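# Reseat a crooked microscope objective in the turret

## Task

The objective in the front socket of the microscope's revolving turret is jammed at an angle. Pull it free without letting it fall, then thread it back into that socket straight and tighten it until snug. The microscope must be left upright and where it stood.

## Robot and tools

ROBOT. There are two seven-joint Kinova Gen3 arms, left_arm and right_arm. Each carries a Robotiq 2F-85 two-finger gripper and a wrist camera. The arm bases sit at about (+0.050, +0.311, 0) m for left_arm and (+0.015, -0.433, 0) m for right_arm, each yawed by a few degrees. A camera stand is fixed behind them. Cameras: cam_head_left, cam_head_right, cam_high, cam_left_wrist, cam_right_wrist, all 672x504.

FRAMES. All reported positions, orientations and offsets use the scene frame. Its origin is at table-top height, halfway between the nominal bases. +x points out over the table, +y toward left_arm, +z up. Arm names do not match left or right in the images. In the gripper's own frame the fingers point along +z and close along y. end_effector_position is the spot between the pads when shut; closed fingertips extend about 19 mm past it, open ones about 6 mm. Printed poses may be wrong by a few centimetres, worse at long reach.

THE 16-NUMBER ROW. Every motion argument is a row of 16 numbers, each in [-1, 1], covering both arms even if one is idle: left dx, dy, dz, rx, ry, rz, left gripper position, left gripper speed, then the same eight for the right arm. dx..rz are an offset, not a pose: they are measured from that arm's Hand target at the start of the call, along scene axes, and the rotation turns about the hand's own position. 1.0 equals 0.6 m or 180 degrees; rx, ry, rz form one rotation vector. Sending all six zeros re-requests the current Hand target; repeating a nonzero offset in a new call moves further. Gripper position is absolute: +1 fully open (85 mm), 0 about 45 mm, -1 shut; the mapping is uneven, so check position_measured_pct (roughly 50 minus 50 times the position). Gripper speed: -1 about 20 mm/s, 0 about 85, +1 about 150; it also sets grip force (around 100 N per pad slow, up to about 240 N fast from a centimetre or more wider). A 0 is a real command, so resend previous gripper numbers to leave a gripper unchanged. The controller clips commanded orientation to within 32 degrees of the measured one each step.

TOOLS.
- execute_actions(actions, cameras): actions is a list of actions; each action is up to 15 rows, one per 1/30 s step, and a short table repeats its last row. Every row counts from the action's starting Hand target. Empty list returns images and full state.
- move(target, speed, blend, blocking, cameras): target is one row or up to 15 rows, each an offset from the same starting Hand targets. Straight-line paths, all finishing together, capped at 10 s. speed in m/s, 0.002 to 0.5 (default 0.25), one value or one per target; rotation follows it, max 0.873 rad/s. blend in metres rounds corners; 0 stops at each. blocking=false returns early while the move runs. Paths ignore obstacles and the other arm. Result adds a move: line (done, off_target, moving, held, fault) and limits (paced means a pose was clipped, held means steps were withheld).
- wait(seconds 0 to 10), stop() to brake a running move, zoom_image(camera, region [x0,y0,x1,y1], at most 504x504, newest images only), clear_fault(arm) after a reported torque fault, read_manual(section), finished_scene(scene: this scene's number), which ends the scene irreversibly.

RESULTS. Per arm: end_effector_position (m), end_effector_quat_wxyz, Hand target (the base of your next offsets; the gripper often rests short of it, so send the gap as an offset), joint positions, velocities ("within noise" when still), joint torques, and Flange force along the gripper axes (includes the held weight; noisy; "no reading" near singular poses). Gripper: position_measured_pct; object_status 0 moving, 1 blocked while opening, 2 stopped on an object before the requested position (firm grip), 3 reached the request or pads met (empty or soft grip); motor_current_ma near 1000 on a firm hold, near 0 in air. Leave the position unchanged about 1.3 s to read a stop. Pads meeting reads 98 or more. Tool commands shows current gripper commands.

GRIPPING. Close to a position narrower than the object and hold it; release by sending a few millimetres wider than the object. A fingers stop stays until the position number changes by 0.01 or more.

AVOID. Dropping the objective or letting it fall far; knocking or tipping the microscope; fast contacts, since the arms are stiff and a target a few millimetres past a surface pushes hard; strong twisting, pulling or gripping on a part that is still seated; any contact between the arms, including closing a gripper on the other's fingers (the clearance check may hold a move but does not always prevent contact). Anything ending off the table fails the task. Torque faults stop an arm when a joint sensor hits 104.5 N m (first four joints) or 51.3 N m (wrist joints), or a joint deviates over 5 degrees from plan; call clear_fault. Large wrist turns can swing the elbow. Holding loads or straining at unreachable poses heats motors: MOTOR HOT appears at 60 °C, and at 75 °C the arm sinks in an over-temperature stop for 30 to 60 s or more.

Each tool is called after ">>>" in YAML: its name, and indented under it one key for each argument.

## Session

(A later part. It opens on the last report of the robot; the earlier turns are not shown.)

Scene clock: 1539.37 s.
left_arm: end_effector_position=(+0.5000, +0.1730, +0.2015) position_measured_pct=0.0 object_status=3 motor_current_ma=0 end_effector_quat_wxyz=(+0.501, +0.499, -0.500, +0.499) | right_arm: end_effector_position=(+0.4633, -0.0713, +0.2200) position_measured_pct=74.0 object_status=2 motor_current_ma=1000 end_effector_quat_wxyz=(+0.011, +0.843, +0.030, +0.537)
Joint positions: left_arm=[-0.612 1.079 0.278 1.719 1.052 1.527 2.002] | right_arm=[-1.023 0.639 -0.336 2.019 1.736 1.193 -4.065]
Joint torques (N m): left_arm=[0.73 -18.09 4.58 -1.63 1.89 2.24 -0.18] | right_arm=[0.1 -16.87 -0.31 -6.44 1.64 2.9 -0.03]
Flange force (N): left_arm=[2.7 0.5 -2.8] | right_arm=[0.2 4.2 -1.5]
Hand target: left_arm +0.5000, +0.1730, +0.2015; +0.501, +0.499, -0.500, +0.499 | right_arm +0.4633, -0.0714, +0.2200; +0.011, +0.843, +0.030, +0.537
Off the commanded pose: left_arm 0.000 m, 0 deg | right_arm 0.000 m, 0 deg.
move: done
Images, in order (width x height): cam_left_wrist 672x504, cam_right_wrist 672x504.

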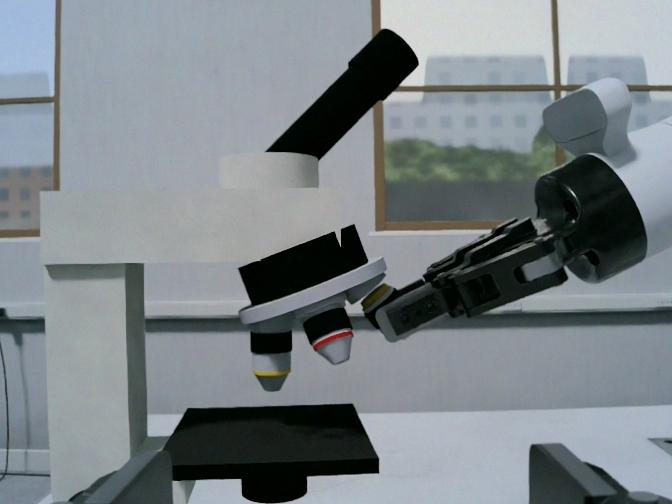

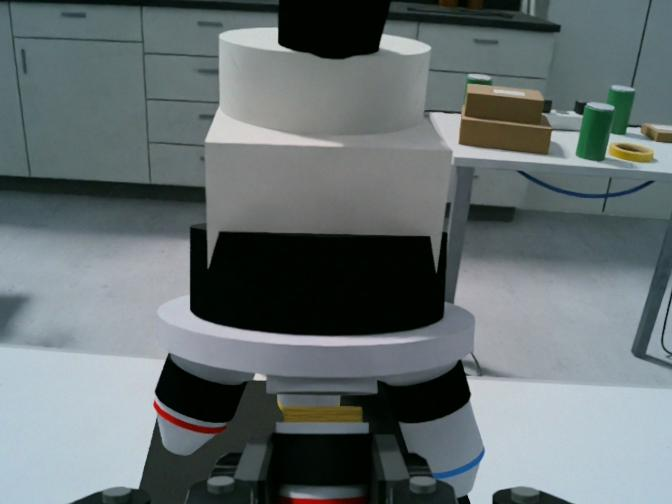

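>>> move:
  target:
    - [0,0,0,0,0,0,1,1, 0.00132,-0.00485,-0.00103,0.07818,0.00758,0.09362,-0.6,-1]
    - [0,0,0,0,0,0,1,1, 0.00385,-0.00863,-0.00323,0.15993,0.0155,0.1915,-0.6,-1]
  speed: 0.2
  blend: 0.002
  cameras: ["cam_right_wrist","cam_left_wrist"]

>>> zoom_image:
  camera: "cam_left_wrist"
  region: [350, 260, 410, 320]

>>> zoom_image:
  camera: "cam_right_wrist"
  region: [262, 385, 322, 435]

>>> zoom_image:
  camera: "cam_right_wrist"
  region: [322, 385, 382, 435]

Scene clock: 1552.43 s.
left_arm: end_effector_position=(+0.5000, +0.1730, +0.2015) position_measured_pct=0.0 object_status=3 motor_current_ma=0 end_effector_quat_wxyz=(+0.501, +0.499, -0.500, +0.499) | right_arm: end_effector_position=(+0.4656, -0.0765, +0.2181) position_measured_pct=74.0 object_status=2 motor_current_ma=1000 end_effector_quat_wxyz=(-0.354, +0.785, +0.143, +0.487)
Joint positions: left_arm=[-0.612 1.079 0.278 1.719 1.052 1.527 2.002] | right_arm=[-0.331 0.698 -0.455 2.399 3.241 1.156 -4.874]
Joint torques (N m): left_arm=[0.75 -18.12 4.65 -1.61 1.86 2.22 -0.17] | right_arm=[0.22 -14.85 -2.92 -4.63 0.97 3.36 0]
Flange force (N): left_arm=[2.6 0.4 -3.0] | right_arm=[1.8 -2.1 -2.4]
Hand target: left_arm +0.5000, +0.1730, +0.2015; +0.501, +0.499, -0.500, +0.499 | right_arm +0.4656, -0.0766, +0.2181; -0.354, +0.785, +0.143, +0.487
Off the commanded pose: left_arm 0.000 m, 0 deg | right_arm 0.000 m, 0 deg.
move: done
Images, in order (width x height): cam_left_wrist 672x504, cam_right_wrist 672x504.

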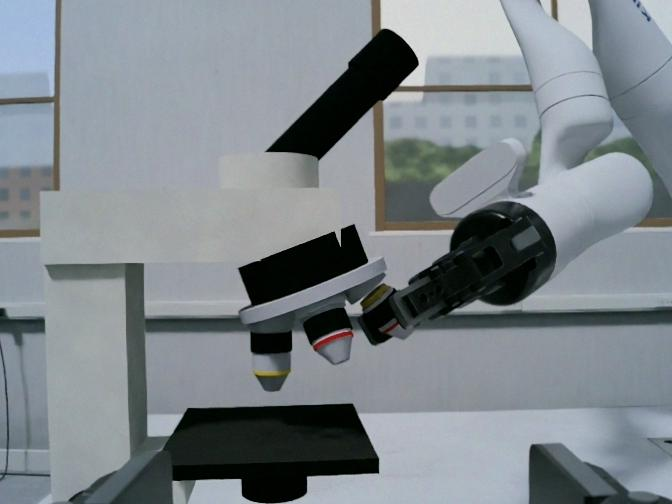

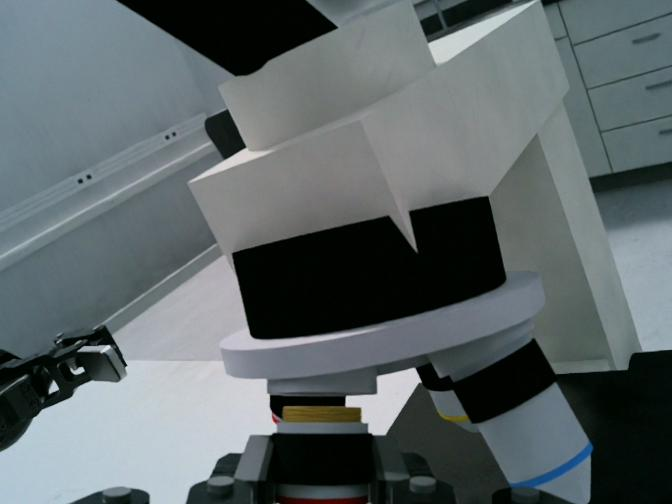

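Scaled by 8.400.

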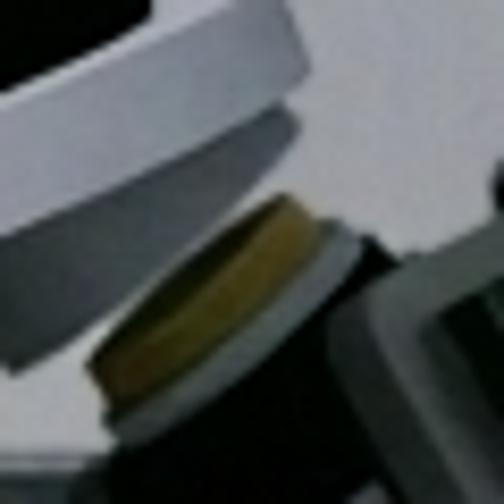

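Scaled by 8.400.

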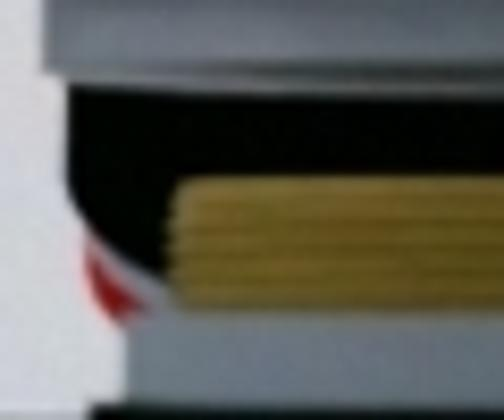

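Scaled by 8.400.

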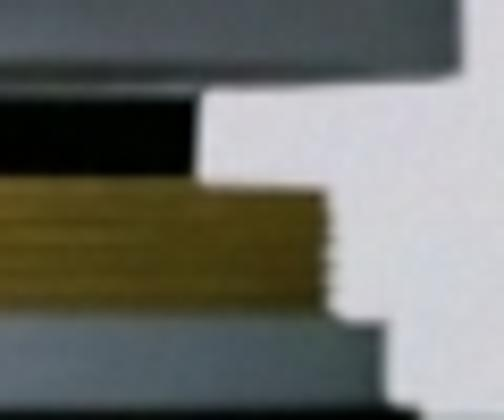

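>>> move:
  target:
    - [0,0,0,0,0,0,1,1, -0.0019,0.00422,0.00173,-0.08174,-0.00792,-0.09788,-0.6,-1]
    - [0,0,0,0,0,0,1,1, -0.00308,0.00873,0.0027,-0.15993,-0.0155,-0.1915,-0.6,-1]
    - [0,0,0,0,0,0,1,1, -0.00343,0.01397,0.00273,-0.23811,-0.02308,-0.28512,-0.6,-1]
    - [0,0,0,0,0,0,1,1, -0.00205,0.01973,0.0013,-0.31985,-0.0310,-0.3830,-0.6,-1]
  speed: 0.25
  blend: 0.002
  cameras: ["cam_right_wrist","cam_left_wrist"]

>>> zoom_image:
  camera: "cam_left_wrist"
  region: [350, 260, 410, 320]

>>> zoom_image:
  camera: "cam_right_wrist"
  region: [260, 380, 390, 450]

Scene clock: 1625.17 s.
left_arm: end_effector_position=(+0.5000, +0.1730, +0.2015) position_measured_pct=0.0 object_status=3 motor_current_ma=0 end_effector_quat_wxyz=(+0.501, +0.499, -0.500, +0.499) | right_arm: end_effector_position=(+0.4644, -0.0647, +0.2189) position_measured_pct=74.0 object_status=2 motor_current_ma=1000 end_effector_quat_wxyz=(+0.375, +0.772, -0.088, +0.506)
Joint positions: left_arm=[-0.612 1.079 0.278 1.719 1.052 1.527 2.002] | right_arm=[-1.228 1.094 -0.157 1.152 1.245 1.834 -3.404]
Joint torques (N m): left_arm=[0.82 -18.12 4.64 -1.65 1.8 2.2 -0.18] | right_arm=[0.13 -23.3 1.57 -6.86 2.26 2.7 -0.06]
Flange force (N): left_arm=[2.7 0.5 -2.9] | right_arm=[-2.4 5.7 2.9]
Hand target: left_arm +0.5000, +0.1730, +0.2015; +0.501, +0.499, -0.500, +0.499 | right_arm +0.4644, -0.0647, +0.2189; +0.375, +0.772, -0.088, +0.506
Off the commanded pose: left_arm 0.000 m, 0 deg | right_arm 0.000 m, 0 deg.
move: done
Images, in order (width x height): cam_left_wrist 672x504, cam_right_wrist 672x504.

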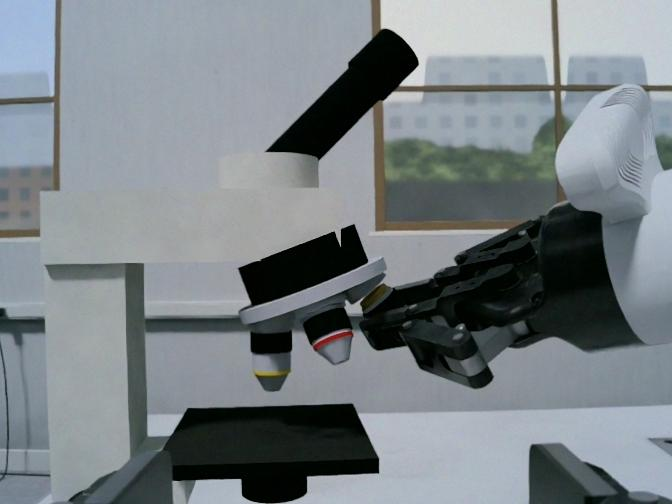

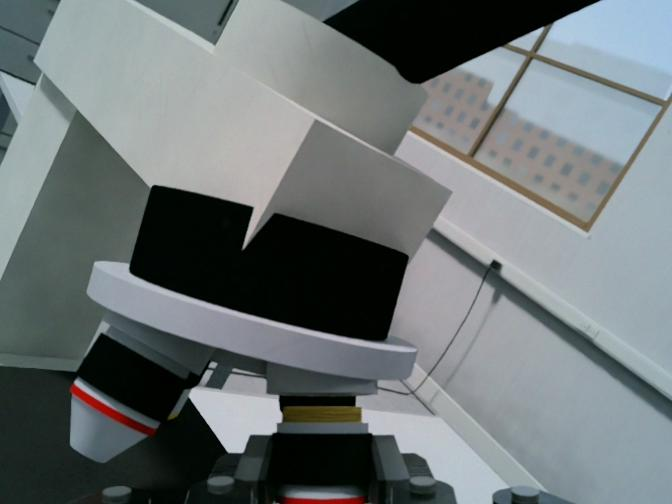

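Scaled by 8.400.

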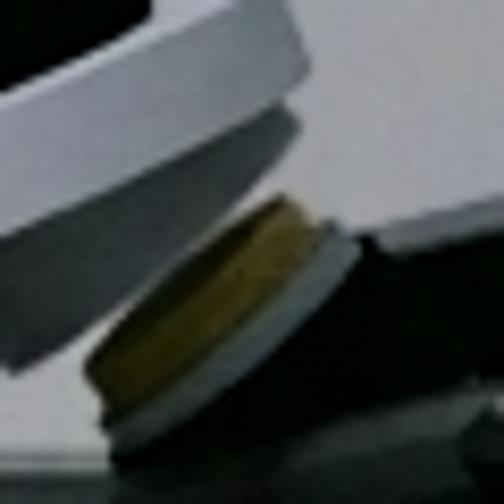

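Scaled by 3.877.

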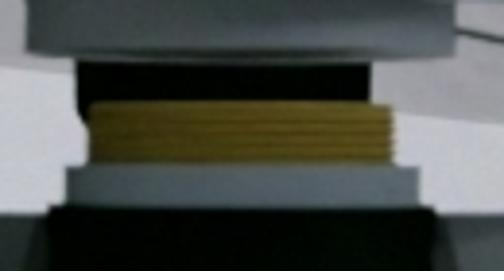

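>>> move:
  target: [0,0,0,0,0,0,1,1, 0.00277,0.00027,0.00332,0,0,0,-0.6,-1]
  speed: 0.02
  cameras: ["cam_right_wrist","cam_left_wrist"]

>>> zoom_image:
  camera: "cam_left_wrist"
  region: [350, 260, 410, 320]

>>> zoom_image:
  camera: "cam_right_wrist"
  region: [260, 380, 390, 450]

Scene clock: 1633.33 s.
left_arm: end_effector_position=(+0.5000, +0.1730, +0.2015) position_measured_pct=0.0 object_status=3 motor_current_ma=0 end_effector_quat_wxyz=(+0.501, +0.499, -0.500, +0.499) | right_arm: end_effector_position=(+0.4661, -0.0646, +0.2209) position_measured_pct=74.0 object_status=2 motor_current_ma=1000 end_effector_quat_wxyz=(+0.375, +0.772, -0.088, +0.506)
Joint positions: left_arm=[-0.612 1.079 0.278 1.719 1.052 1.527 2.002] | right_arm=[-1.226 1.092 -0.156 1.148 1.247 1.834 -3.398]
Joint torques (N m): left_arm=[0.78 -18.11 4.64 -1.62 1.82 2.27 -0.22] | right_arm=[0.13 -23.32 1.59 -6.91 2.27 2.67 -0.07]
Flange force (N): left_arm=[2.7 0.4 -2.9] | right_arm=[-2.4 5.7 2.9]
Hand target: left_arm +0.5000, +0.1730, +0.2015; +0.501, +0.499, -0.500, +0.499 | right_arm +0.4661, -0.0646, +0.2209; +0.375, +0.772, -0.088, +0.506
Off the commanded pose: left_arm 0.000 m, 0 deg | right_arm 0.000 m, 0 deg.
move: done
Images, in order (width x height): cam_left_wrist 672x504, cam_right_wrist 672x504.

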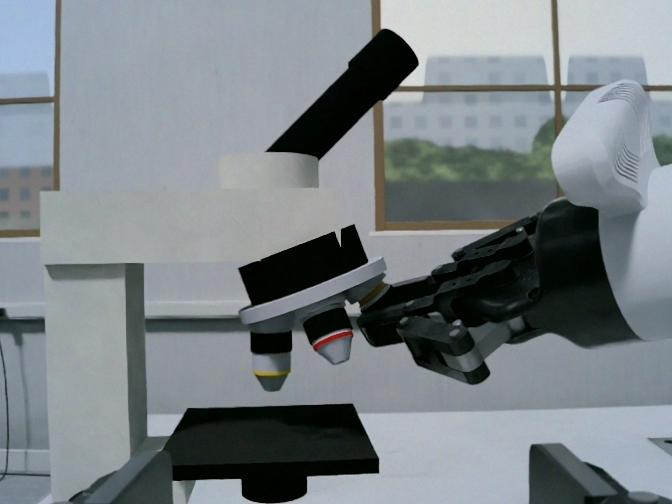

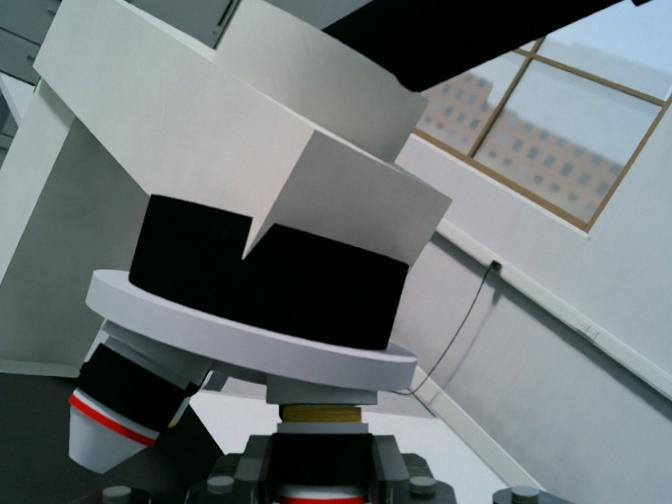

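Scaled by 8.400.

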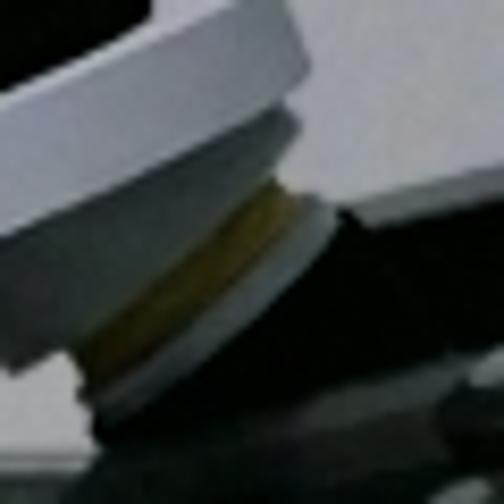

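Scaled by 3.877.

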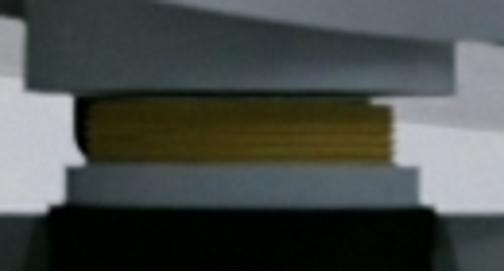

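>>> move:
  target: [0,0,0,0,0,0,1,1, 0.00062,-0.0002,0.00037,0,0,0,-0.6,-1]
  speed: 0.01

>>> move:
  target: [0,0,0,0,0,0,1,1, 0.00032,0.00003,0.00038,0,0,0,-0.6,-1]
  speed: 0.01

>>> move:
  target: [0,0,0,0,0,0,1,1, 0.00032,0.00003,0.00038,0,0,0,-0.6,-1]
  speed: 0.01
  cameras: ["cam_right_wrist"]

>>> zoom_image:
  camera: "cam_right_wrist"
  region: [260, 380, 390, 450]

Scene clock: 1645.37 s.
left_arm: end_effector_position=(+0.5000, +0.1730, +0.2015) position_measured_pct=0.0 object_status=3 motor_current_ma=0 end_effector_quat_wxyz=(+0.501, +0.499, -0.500, +0.499) | right_arm: end_effector_position=(+0.4665, -0.0647, +0.2211) position_measured_pct=74.0 object_status=2 motor_current_ma=1000 end_effector_quat_wxyz=(+0.375, +0.772, -0.088, +0.506)
Joint positions: left_arm=[-0.612 1.079 0.278 1.719 1.052 1.527 2.002] | right_arm=[-1.226 1.092 -0.155 1.148 1.248 1.833 -3.397]
Joint torques (N m): left_arm=[0.69 -18.1 4.64 -1.66 1.84 2.25 -0.2] | right_arm=[0.16 -23.29 1.59 -6.94 2.29 2.67 -0.06]
Flange force (N): left_arm=[2.7 0.5 -2.7] | right_arm=[-2.5 5.9 2.9]
Hand target: left_arm +0.5000, +0.1730, +0.2015; +0.501, +0.499, -0.500, +0.499 | right_arm +0.4665, -0.0647, +0.2211; +0.375, +0.772, -0.088, +0.506
Off the commanded pose: left_arm 0.000 m, 0 deg | right_arm 0.000 m, 0 deg.
move: done

Scene clock: 1646.07 s.
left_arm: end_effector_position=(+0.5000, +0.1730, +0.2015) position_measured_pct=0.0 object_status=3 motor_current_ma=0 end_effector_quat_wxyz=(+0.501, +0.499, -0.500, +0.499) | right_arm: end_effector_position=(+0.4667, -0.0647, +0.2213) position_measured_pct=74.0 object_status=2 motor_current_ma=1000 end_effector_quat_wxyz=(+0.375, +0.772, -0.088, +0.506)
Joint positions: left_arm=[-0.612 1.079 0.278 1.719 1.052 1.527 2.002] | right_arm=[-1.225 1.092 -0.155 1.147 1.248 1.833 -3.396]
Joint torques (N m): left_arm=[0.76 -18.07 4.57 -1.65 1.84 2.19 -0.19] | right_arm=[0.14 -23.3 1.59 -6.98 2.29 2.66 -0.02]
Flange force (N): left_arm=[2.8 0.5 -2.9] | right_arm=[-2.7 6.2 3.0]
Hand target: left_arm +0.5000, +0.1730, +0.2015; +0.501, +0.499, -0.500, +0.499 | right_arm +0.4667, -0.0647, +0.2213; +0.375, +0.772, -0.088, +0.506
Off the commanded pose: left_arm 0.000 m, 0 deg | right_arm 0.000 m, 0 deg.
move: done

Scene clock: 1646.77 s.
left_arm: end_effector_position=(+0.5000, +0.1730, +0.2015) position_measured_pct=0.0 object_status=3 motor_current_ma=0 end_effector_quat_wxyz=(+0.501, +0.499, -0.500, +0.499) | right_arm: end_effector_position=(+0.4668, -0.0646, +0.2216) position_measured_pct=74.0 object_status=2 motor_current_ma=1000 end_effector_quat_wxyz=(+0.375, +0.772, -0.088, +0.506)
Joint positions: left_arm=[-0.612 1.079 0.278 1.719 1.052 1.527 2.002] | right_arm=[-1.225 1.091 -0.155 1.147 1.248 1.833 -3.395]
Joint torques (N m): left_arm=[0.78 -18.19 4.6 -1.69 1.81 2.23 -0.19] | right_arm=[0.58 -23.75 2.01 -7.09 2.61 2.79 -0.04]
Flange force (N): left_arm=[2.6 0.6 -2.8] | right_arm=[-3.7 5.9 2.4]
Hand target: left_arm +0.5000, +0.1730, +0.2015; +0.501, +0.499, -0.500, +0.499 | right_arm +0.4668, -0.0646, +0.2216; +0.375, +0.772, -0.088, +0.506
Off the commanded pose: left_arm 0.000 m, 0 deg | right_arm 0.000 m, 0 deg.
move: done
Images, in order (width x height): cam_right_wrist 672x504.

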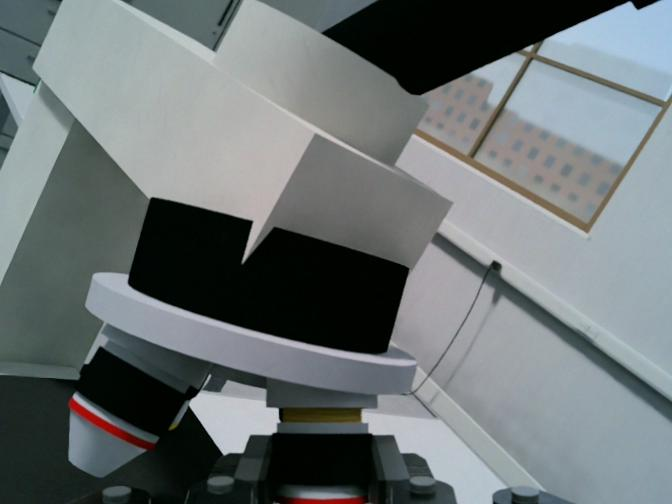

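Scaled by 3.877.

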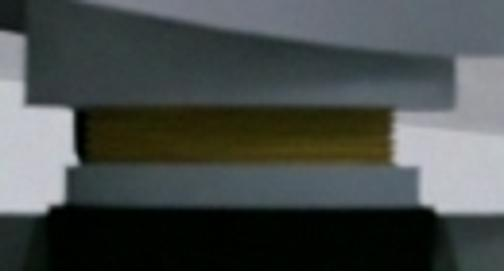

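>>> move:
  target: [0,0,0,0,0,0,1,1, 0.00021,0.00002,0.00026,0,0,0,-0.6,-1]
  speed: 0.01

>>> move:
  target: [0,0,0,0,0,0,1,1, 0.00021,0.00002,0.00026,0,0,0,-0.6,-1]
  speed: 0.01
  cameras: ["cam_right_wrist","cam_left_wrist"]

>>> zoom_image:
  camera: "cam_right_wrist"
  region: [260, 380, 390, 450]

>>> zoom_image:
  camera: "cam_left_wrist"
  region: [350, 260, 410, 320]

Scene clock: 1655.13 s.
left_arm: end_effector_position=(+0.5000, +0.1730, +0.2015) position_measured_pct=0.0 object_status=3 motor_current_ma=0 end_effector_quat_wxyz=(+0.501, +0.499, -0.500, +0.499) | right_arm: end_effector_position=(+0.4670, -0.0646, +0.2217) position_measured_pct=74.0 object_status=2 motor_current_ma=1000 end_effector_quat_wxyz=(+0.375, +0.772, -0.088, +0.506)
Joint positions: left_arm=[-0.612 1.079 0.278 1.719 1.052 1.527 2.002] | right_arm=[-1.225 1.091 -0.155 1.147 1.248 1.833 -3.395]
Joint torques (N m): left_arm=[0.72 -18.23 4.7 -1.58 1.79 2.24 -0.22] | right_arm=[1.42 -24.52 2.94 -7.35 3.21 3.03 -0.05]
Flange force (N): left_arm=[2.4 0.0 -2.9] | right_arm=[-5.7 5.9 1.2]
Hand target: left_arm +0.5000, +0.1730, +0.2015; +0.501, +0.499, -0.500, +0.499 | right_arm +0.4670, -0.0646, +0.2217; +0.375, +0.772, -0.088, +0.506
Off the commanded pose: left_arm 0.000 m, 0 deg | right_arm 0.000 m, 0 deg.
move: done

Scene clock: 1655.83 s.
left_arm: end_effector_position=(+0.5000, +0.1730, +0.2015) position_measured_pct=0.0 object_status=3 motor_current_ma=0 end_effector_quat_wxyz=(+0.501, +0.499, -0.500, +0.499) | right_arm: end_effector_position=(+0.4671, -0.0646, +0.2219) position_measured_pct=74.0 object_status=2 motor_current_ma=1000 end_effector_quat_wxyz=(+0.375, +0.772, -0.088, +0.506)
Joint positions: left_arm=[-0.612 1.079 0.278 1.719 1.052 1.527 2.002] | right_arm=[-1.225 1.091 -0.155 1.146 1.249 1.833 -3.394]
Joint torques (N m): left_arm=[0.8 -18.12 4.65 -1.72 1.79 2.3 -0.2] | right_arm=[2.35 -25.2 3.79 -7.53 3.67 3.27 -0.04]
Flange force (N): left_arm=[2.7 0.8 -2.6] | right_arm=[-7.4 5.6 -0.2]
Hand target: left_arm +0.5000, +0.1730, +0.2015; +0.501, +0.499, -0.500, +0.499 | right_arm +0.4671, -0.0646, +0.2219; +0.375, +0.772, -0.088, +0.506
Off the commanded pose: left_arm 0.000 m, 0 deg | right_arm 0.000 m, 0 deg.
move: done
Images, in order (width x height): cam_left_wrist 672x504, cam_right_wrist 672x504.

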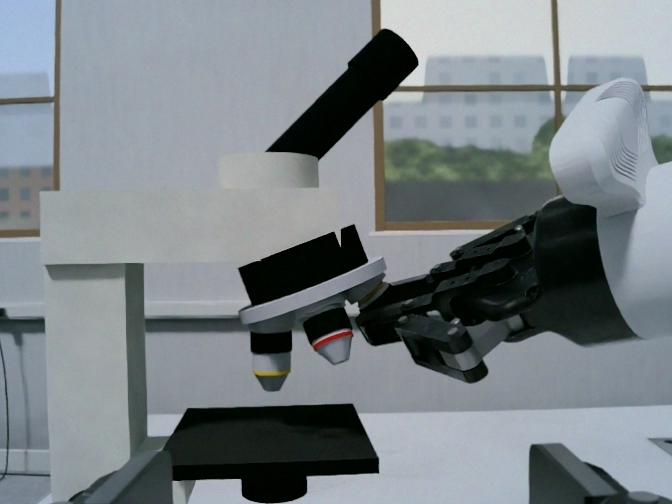

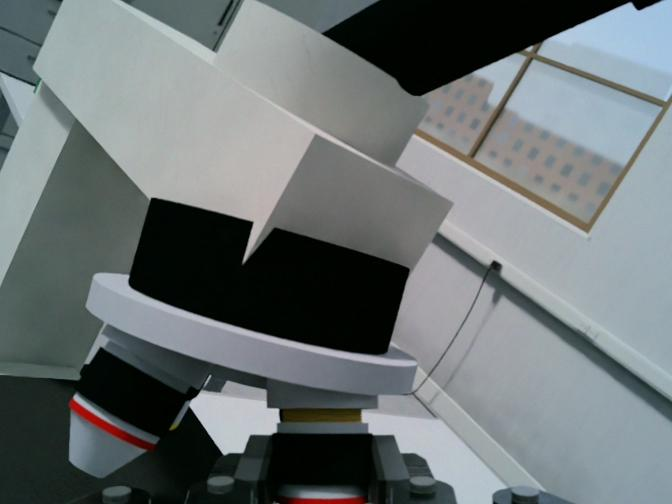

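Scaled by 3.877.

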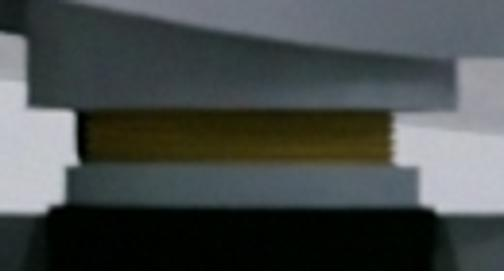

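Scaled by 8.400.

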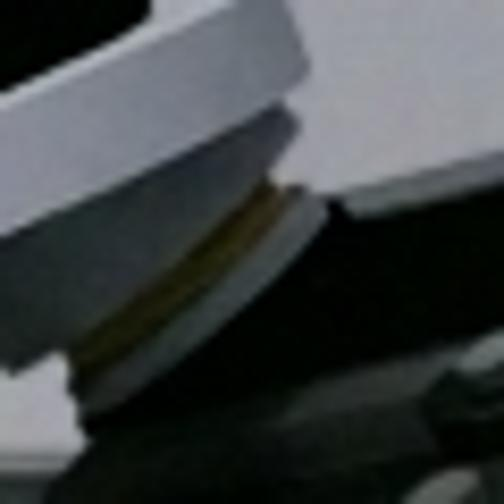

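>>> move:
  target:
    - [0,0,0,0,0,0,1,1, -0.00142,-0.00558,0.00153,0.08174,0.00792,0.09788,-0.6,-1]
    - [0,0,0,0,0,0,1,1, -0.00113,-0.01075,0.00165,0.15993,0.0155,0.1915,-0.6,-1]
  speed: 0.15
  blend: 0.002
  cameras: ["cam_right_wrist","cam_left_wrist"]

>>> zoom_image:
  camera: "cam_right_wrist"
  region: [260, 380, 390, 450]

>>> zoom_image:
  camera: "cam_left_wrist"
  region: [350, 260, 410, 320]

Scene clock: 1681.20 s.
left_arm: end_effector_position=(+0.5000, +0.1730, +0.2015) position_measured_pct=0.0 object_status=3 motor_current_ma=0 end_effector_quat_wxyz=(+0.501, +0.499, -0.500, +0.499) | right_arm: end_effector_position=(+0.4664, -0.0711, +0.2229) position_measured_pct=74.0 object_status=2 motor_current_ma=1000 end_effector_quat_wxyz=(+0.011, +0.843, +0.030, +0.537)
Joint positions: left_arm=[-0.612 1.079 0.278 1.719 1.052 1.527 2.002] | right_arm=[-1.046 0.629 -0.295 2.014 1.73 1.164 -4.059]
Joint torques (N m): left_arm=[0.8 -18.11 4.62 -1.67 1.81 2.2 -0.2] | right_arm=[0.43 -17.36 0.18 -6.63 1.66 3.15 -0.02]
Flange force (N): left_arm=[2.8 0.6 -2.9] | right_arm=[-0.8 3.5 -1.3]
Hand target: left_arm +0.5000, +0.1730, +0.2015; +0.501, +0.499, -0.500, +0.499 | right_arm +0.4664, -0.0711, +0.2229; +0.011, +0.843, +0.030, +0.537
Off the commanded pose: left_arm 0.000 m, 0 deg | right_arm 0.000 m, 0 deg.
move: done
Images, in order (width x height): cam_left_wrist 672x504, cam_right_wrist 672x504.

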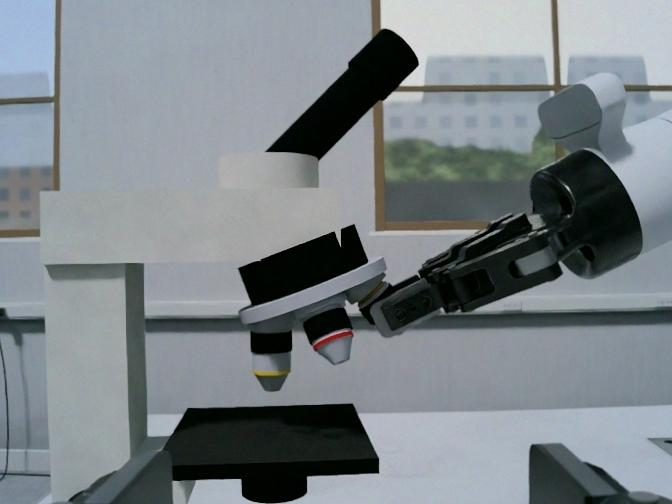

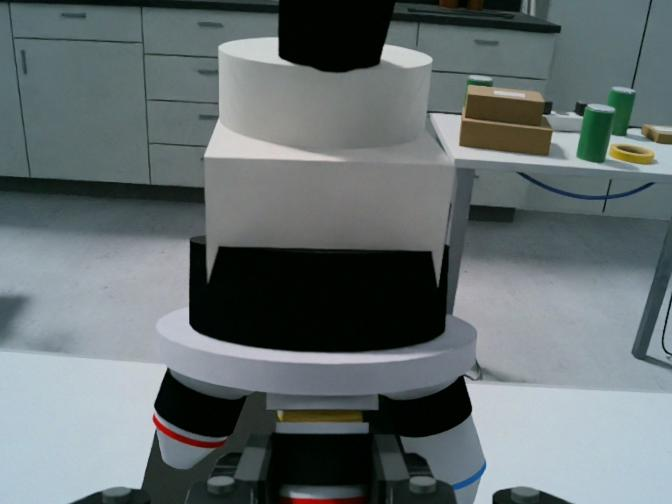

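Scaled by 3.877.

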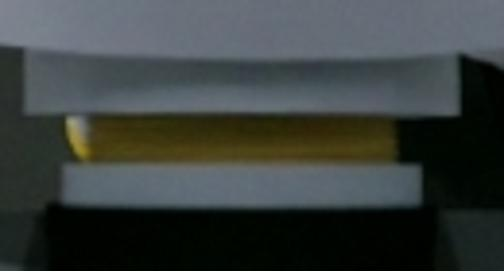

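Scaled by 8.400.

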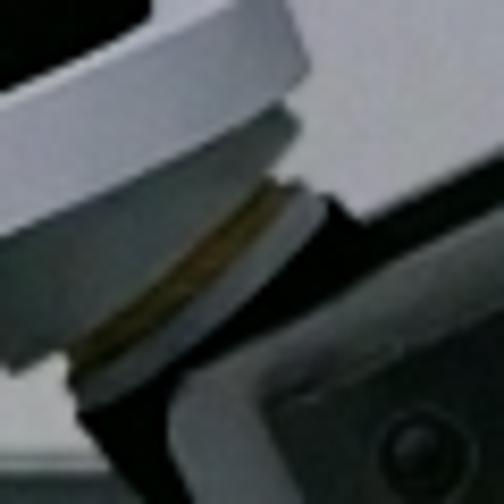

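>>> move:
  target:
    - [0,0,0,0,0,0,1,1, 0.00132,-0.0045,-0.00078,0.07818,0.00758,0.09362,-0.6,-1]
    - [0,0,0,0,0,0,1,1, 0.00373,-0.00815,-0.00258,0.15993,0.0155,0.1915,-0.6,-1]
  speed: 0.15
  blend: 0.002
  cameras: ["cam_right_wrist","cam_left_wrist"]

>>> zoom_image:
  camera: "cam_right_wrist"
  region: [260, 380, 390, 450]

>>> zoom_image:
  camera: "cam_left_wrist"
  region: [350, 260, 410, 320]

Scene clock: 1696.43 s.
left_arm: end_effector_position=(+0.5000, +0.1730, +0.2015) position_measured_pct=0.0 object_status=3 motor_current_ma=0 end_effector_quat_wxyz=(+0.501, +0.499, -0.500, +0.499) | right_arm: end_effector_position=(+0.4687, -0.0760, +0.2213) position_measured_pct=74.0 object_status=2 motor_current_ma=1000 end_effector_quat_wxyz=(-0.354, +0.785, +0.143, +0.487)
Joint positions: left_arm=[-0.612 1.079 0.278 1.719 1.052 1.527 2.002] | right_arm=[-0.343 0.683 -0.433 2.389 3.251 1.138 -4.897]
Joint torques (N m): left_arm=[0.74 -18.16 4.69 -1.66 1.8 2.23 -0.16] | right_arm=[1.71 -17.17 -2.15 -7.38 0.41 5.03 -0.06]
Flange force (N): left_arm=[2.5 0.5 -2.8] | right_arm=[-3.1 -2.9 -3.4]
Hand target: left_arm +0.5000, +0.1730, +0.2015; +0.501, +0.499, -0.500, +0.499 | right_arm +0.4687, -0.0760, +0.2213; -0.354, +0.785, +0.143, +0.487
Off the commanded pose: left_arm 0.000 m, 0 deg | right_arm 0.000 m, 0 deg.
move: done
Images, in order (width x height): cam_left_wrist 672x504, cam_right_wrist 672x504.

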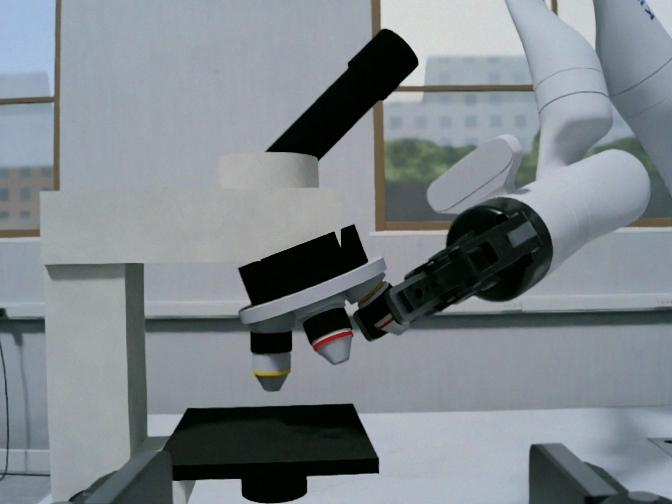

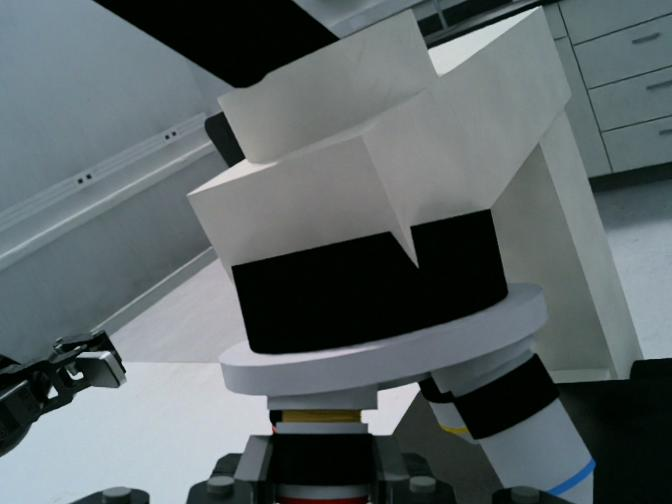

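Scaled by 3.877.

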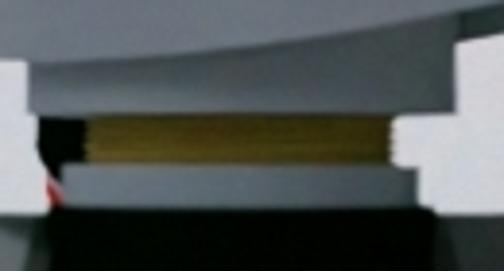

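Scaled by 8.400.

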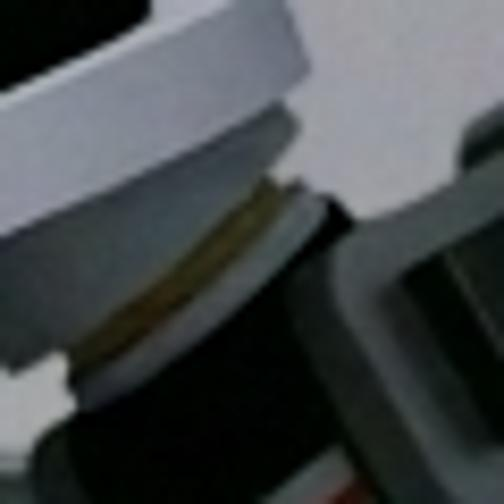

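>>> move:
  target: [0,0,0,0,0,0,1,1, -0.00096,-0.00009,-0.00115,0,0,0,-0.6,-1]
  speed: 0.01
  cameras: ["cam_right_wrist"]

>>> zoom_image:
  camera: "cam_right_wrist"
  region: [260, 380, 390, 450]

Scene clock: 1705.83 s.
left_arm: end_effector_position=(+0.5000, +0.1730, +0.2015) position_measured_pct=0.0 object_status=3 motor_current_ma=0 end_effector_quat_wxyz=(+0.501, +0.499, -0.500, +0.499) | right_arm: end_effector_position=(+0.4681, -0.0760, +0.2206) position_measured_pct=74.0 object_status=2 motor_current_ma=1000 end_effector_quat_wxyz=(-0.354, +0.785, +0.143, +0.487)
Joint positions: left_arm=[-0.612 1.079 0.278 1.719 1.052 1.527 2.002] | right_arm=[-0.344 0.685 -0.433 2.391 3.25 1.142 -4.895]
Joint torques (N m): left_arm=[0.77 -18.16 4.67 -1.74 1.82 2.22 -0.23] | right_arm=[0.19 -14.84 -2.74 -4.81 0.86 3.44 -0.01]
Flange force (N): left_arm=[2.7 0.7 -2.8] | right_arm=[2.2 -2.0 -2.6]
Hand target: left_arm +0.5000, +0.1730, +0.2015; +0.501, +0.499, -0.500, +0.499 | right_arm +0.4681, -0.0760, +0.2206; -0.354, +0.785, +0.143, +0.487
Off the commanded pose: left_arm 0.000 m, 0 deg | right_arm 0.000 m, 0 deg.
move: done
Images, in order (width x height): cam_right_wrist 672x504.

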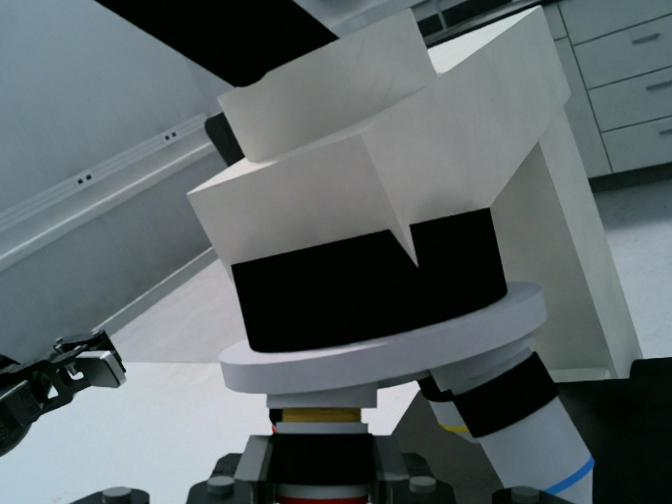

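Scaled by 3.877.

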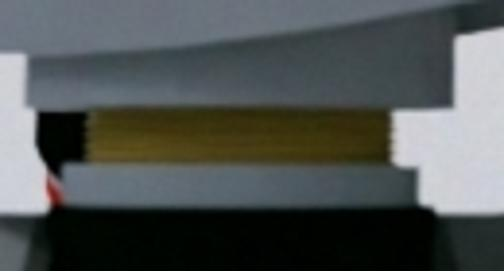

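>>> move:
  target: [0,0,0,0,0,0,1,1, 0.00043,0.00004,0.00051,0,0,0,-0.6,-1]
  speed: 0.01

>>> move:
  target: [0,0,0,0,0,0,1,1, 0.00021,0.00002,0.00026,0,0,0,-0.6,-1]
  speed: 0.01

>>> move:
  target: [0,0,0,0,0,0,1,1, 0.00021,0.00002,0.00026,0,0,0,-0.6,-1]
  speed: 0.01

>>> move:
  target: [0,0,0,0,0,0,1,1, 0.00021,0.00002,0.00026,0,0,0,-0.6,-1]
  speed: 0.01

Scene clock: 1760.00 s.
left_arm: end_effector_position=(+0.5000, +0.1730, +0.2015) position_measured_pct=0.0 object_status=3 motor_current_ma=0 end_effector_quat_wxyz=(+0.501, +0.499, -0.500, +0.499) | right_arm: end_effector_position=(+0.4683, -0.0760, +0.2209) position_measured_pct=74.0 object_status=2 motor_current_ma=1000 end_effector_quat_wxyz=(-0.354, +0.785, +0.143, +0.487)
Joint positions: left_arm=[-0.612 1.079 0.278 1.719 1.052 1.527 2.002] | right_arm=[-0.344 0.684 -0.433 2.39 3.251 1.14 -4.896]
Joint torques (N m): left_arm=[0.81 -18.08 4.74 -1.65 1.83 2.25 -0.16] | right_arm=[0.82 -15.56 -2.35 -5.62 0.63 3.95 0]
Flange force (N): left_arm=[2.7 0.7 -2.9] | right_arm=[0.5 -2.5 -2.8]
Hand target: left_arm +0.5000, +0.1730, +0.2015; +0.501, +0.499, -0.500, +0.499 | right_arm +0.4683, -0.0760, +0.2209; -0.354, +0.785, +0.143, +0.487
Off the commanded pose: left_arm 0.000 m, 0 deg | right_arm 0.000 m, 0 deg.
move: done

Scene clock: 1760.70 s.
left_arm: end_effector_position=(+0.5000, +0.1730, +0.2015) position_measured_pct=0.0 object_status=3 motor_current_ma=0 end_effector_quat_wxyz=(+0.501, +0.499, -0.500, +0.499) | right_arm: end_effector_position=(+0.4685, -0.0760, +0.2211) position_measured_pct=74.0 object_status=2 motor_current_ma=1000 end_effector_quat_wxyz=(-0.354, +0.785, +0.143, +0.487)
Joint positions: left_arm=[-0.612 1.079 0.278 1.719 1.052 1.527 2.002] | right_arm=[-0.343 0.684 -0.433 2.39 3.251 1.139 -4.896]
Joint torques (N m): left_arm=[0.77 -18.09 4.62 -1.58 1.81 2.26 -0.19] | right_arm=[1.39 -16.33 -2.14 -6.74 0.46 4.54 -0.02]
Flange force (N): left_arm=[2.7 0.3 -2.9] | right_arm=[-1.3 -3.0 -3.7]
Hand target: left_arm +0.5000, +0.1730, +0.2015; +0.501, +0.499, -0.500, +0.499 | right_arm +0.4685, -0.0760, +0.2211; -0.354, +0.785, +0.143, +0.487
Off the commanded pose: left_arm 0.000 m, 0 deg | right_arm 0.000 m, 0 deg.
move: done

Scene clock: 1761.40 s.
left_arm: end_effector_position=(+0.5000, +0.1730, +0.2015) position_measured_pct=0.0 object_status=3 motor_current_ma=0 end_effector_quat_wxyz=(+0.501, +0.499, -0.500, +0.499) | right_arm: end_effector_position=(+0.4686, -0.0760, +0.2212) position_measured_pct=74.0 object_status=2 motor_current_ma=1000 end_effector_quat_wxyz=(-0.354, +0.785, +0.143, +0.487)
Joint positions: left_arm=[-0.612 1.079 0.278 1.719 1.052 1.527 2.002] | right_arm=[-0.343 0.683 -0.433 2.39 3.251 1.138 -4.896]
Joint torques (N m): left_arm=[0.7 -18.22 4.63 -1.64 1.86 2.19 -0.18] | right_arm=[1.48 -16.75 -2.11 -6.69 0.43 4.72 -0.09]
Flange force (N): left_arm=[2.4 0.3 -2.9] | right_arm=[-1.9 -2.7 -2.6]
Hand target: left_arm +0.5000, +0.1730, +0.2015; +0.501, +0.499, -0.500, +0.499 | right_arm +0.4686, -0.0760, +0.2212; -0.354, +0.785, +0.143, +0.487
Off the commanded pose: left_arm 0.000 m, 0 deg | right_arm 0.000 m, 0 deg.
move: done

Scene clock: 1762.10 s.
left_arm: end_effector_position=(+0.5000, +0.1730, +0.2015) position_measured_pct=0.0 object_status=3 motor_current_ma=0 end_effector_quat_wxyz=(+0.501, +0.499, -0.500, +0.499) | right_arm: end_effector_position=(+0.4687, -0.0760, +0.2214) position_measured_pct=74.0 object_status=2 motor_current_ma=1000 end_effector_quat_wxyz=(-0.354, +0.785, +0.143, +0.487)
Joint positions: left_arm=[-0.612 1.079 0.278 1.719 1.052 1.527 2.002] | right_arm=[-0.343 0.683 -0.433 2.389 3.251 1.137 -4.897]
Joint torques (N m): left_arm=[0.74 -18.14 4.69 -1.7 1.9 2.26 -0.18] | right_arm=[2 -17.65 -2.03 -7.97 0.29 5.34 -0.09]
Flange force (N): left_arm=[2.6 0.7 -2.8] | right_arm=[-4.2 -2.9 -3.8]
Hand target: left_arm +0.5000, +0.1730, +0.2015; +0.501, +0.499, -0.500, +0.499 | right_arm +0.4687, -0.0760, +0.2214; -0.354, +0.785, +0.143, +0.487
Off the commanded pose: left_arm 0.000 m, 0 deg | right_arm 0.000 m, 0 deg.
move: done

>>> execute_actions:
  actions: []
  cameras: ["cam_right_wrist","cam_left_wrist"]

>>> zoom_image:
  camera: "cam_right_wrist"
  region: [262, 385, 322, 435]

>>> zoom_image:
  camera: "cam_right_wrist"
  region: [322, 385, 382, 435]

>>> zoom_image:
  camera: "cam_left_wrist"
  region: [350, 260, 410, 320]

Scene clock: 1781.03 s.
left_arm: end_effector_position=(+0.5000, +0.1730, +0.2015) position_measured_pct=0.0 object_status=3 motor_current_ma=0 end_effector_quat_wxyz=(+0.501, +0.499, -0.500, +0.499) | right_arm: end_effector_position=(+0.4687, -0.0760, +0.2214) position_measured_pct=74.0 object_status=2 motor_current_ma=1000 end_effector_quat_wxyz=(-0.354, +0.785, +0.143, +0.487)
Joint positions: left_arm=[-0.612 1.079 0.278 1.719 1.052 1.527 2.002] | right_arm=[-0.343 0.683 -0.433 2.389 3.251 1.137 -4.897]
Joint velocities: within noise
Joint torques (N m): left_arm=[0.79 -18.15 4.64 -1.68 1.86 2.22 -0.18] | right_arm=[2 -17.7 -2.07 -8 0.3 5.43 -0.07]
Flange force (N): left_arm=[2.6 0.6 -2.9] | right_arm=[-4.1 -2.9 -3.6]
Hand target: left_arm +0.5000, +0.1730, +0.2015; +0.501, +0.499, -0.500, +0.499 | right_arm +0.4687, -0.0760, +0.2214; -0.354, +0.785, +0.143, +0.487
Tool commands: left_gripper/position=+1.0 left_gripper/speed=+1.0 right_gripper/position=-0.6 right_gripper/speed=-1.0
Off the commanded pose: left_arm 0.000 m, 0 deg | right_arm 0.000 m, 0 deg.
Images, in order (width x height): cam_left_wrist 672x504, cam_right_wrist 672x504.

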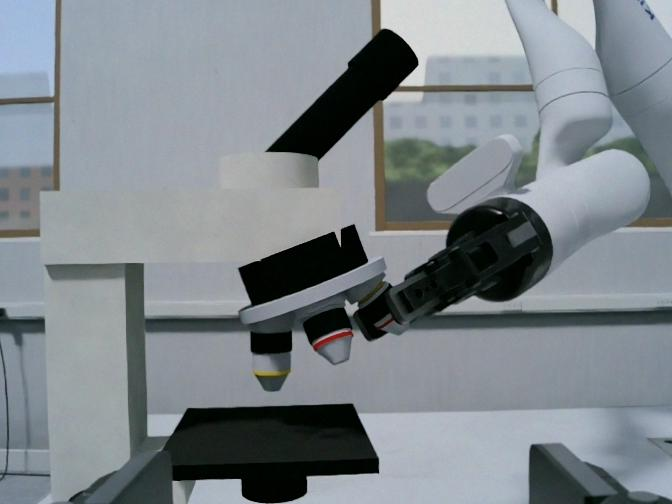

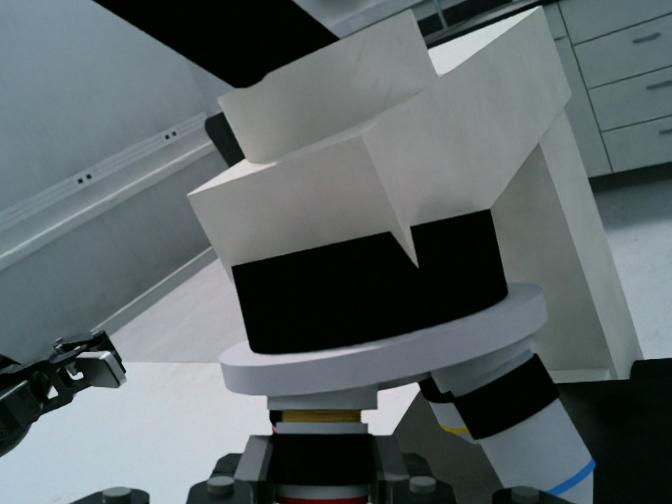

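Scaled by 8.400.

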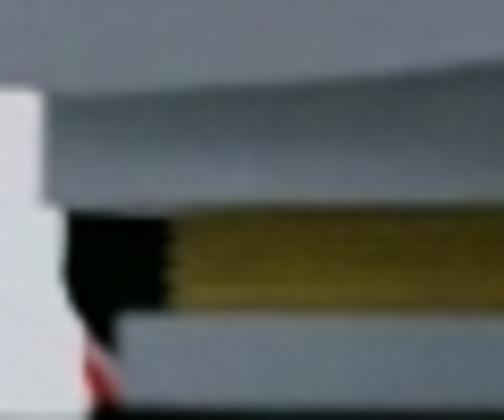

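Scaled by 8.400.

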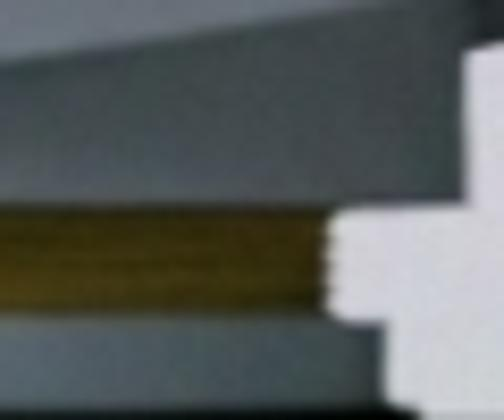

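Scaled by 8.400.

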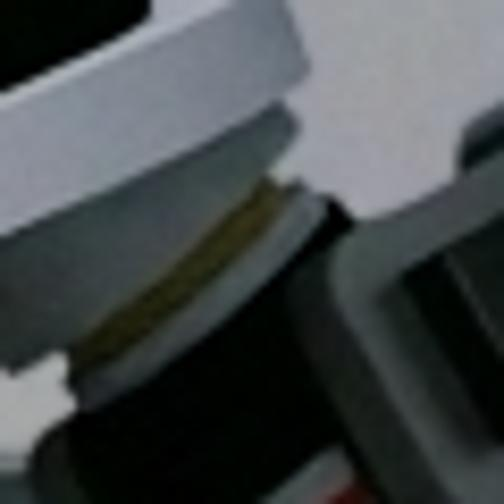

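>>> move:
  target:
    - [0,0,0,0,0,0,1,1, -0.00143,0,-0.00167,0,0,0,-0.6,-1]
    - [0,0,0,0,0,0,1,1, -0.00373,0.00363,0.00025,-0.08174,-0.00792,-0.09788,-0.6,-1]
    - [0,0,0,0,0,0,1,1, -0.00495,0.00815,0.00117,-0.15993,-0.0155,-0.1915,-0.6,-1]
    - [0,0,0,0,0,0,1,1, -0.00523,0.01332,0.00105,-0.23811,-0.02308,-0.28512,-0.6,-1]
    - [0,0,0,0,0,0,1,1, -0.00313,0.01985,-0.00108,-0.33762,-0.03272,-0.40428,-0.6,-1]
  speed: 0.25
  blend: [0, 0.002, 0.002, 0.002, 0]
  cameras: ["cam_right_wrist","cam_left_wrist"]

>>> zoom_image:
  camera: "cam_right_wrist"
  region: [260, 380, 390, 450]

>>> zoom_image:
  camera: "cam_left_wrist"
  region: [350, 260, 410, 320]

Scene clock: 1817.37 s.
left_arm: end_effector_position=(+0.5000, +0.1730, +0.2015) position_measured_pct=0.0 object_status=3 motor_current_ma=0 end_effector_quat_wxyz=(+0.501, +0.499, -0.500, +0.499) | right_arm: end_effector_position=(+0.4668, -0.0640, +0.2208) position_measured_pct=74.0 object_status=2 motor_current_ma=1000 end_effector_quat_wxyz=(+0.413, +0.756, -0.101, +0.498)
Joint positions: left_arm=[-0.612 1.079 0.278 1.719 1.052 1.527 2.002] | right_arm=[-1.243 1.159 -0.102 1.028 1.22 1.897 -3.317]
Joint torques (N m): left_arm=[0.77 -18.14 4.72 -1.71 1.81 2.25 -0.18] | right_arm=[0.11 -23.86 2.06 -7.1 2.34 2.57 -0.03]
Flange force (N): left_arm=[2.6 0.8 -2.8] | right_arm=[-3.0 6.7 3.9]
Hand target: left_arm +0.5000, +0.1730, +0.2015; +0.501, +0.499, -0.500, +0.499 | right_arm +0.4668, -0.0640, +0.2207; +0.413, +0.756, -0.101, +0.498
Off the commanded pose: left_arm 0.000 m, 0 deg | right_arm 0.000 m, 0 deg.
move: done
Images, in order (width x height): cam_left_wrist 672x504, cam_right_wrist 672x504.

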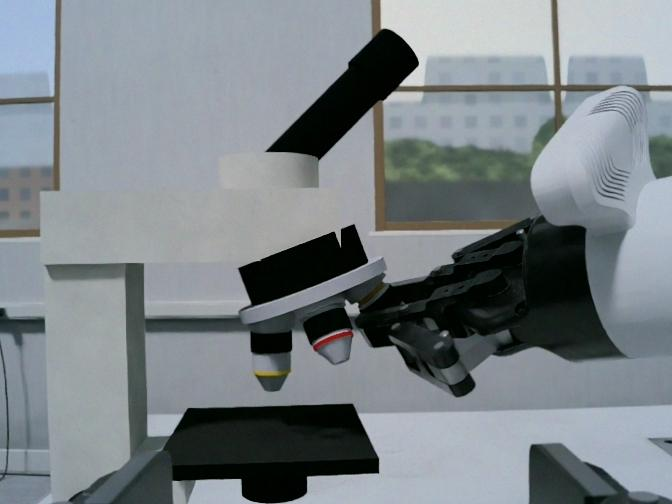

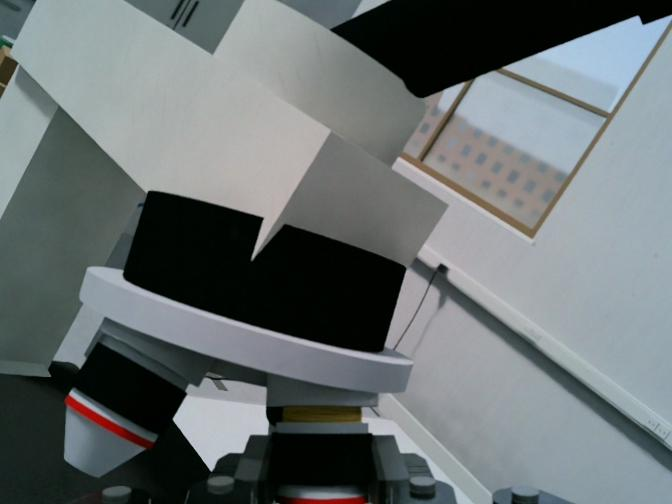

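Scaled by 3.877.

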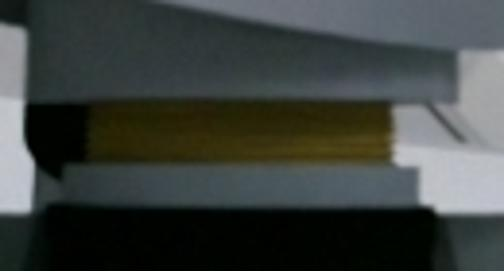

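Scaled by 8.400.

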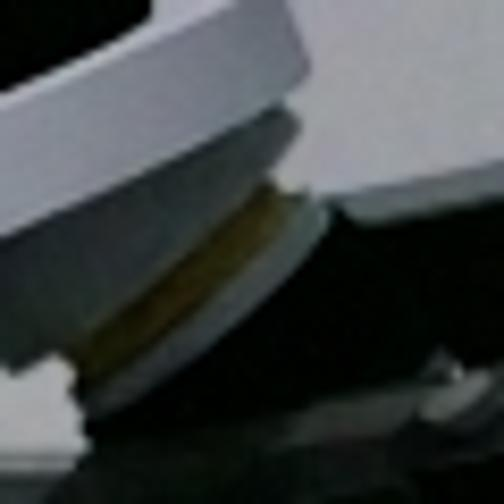

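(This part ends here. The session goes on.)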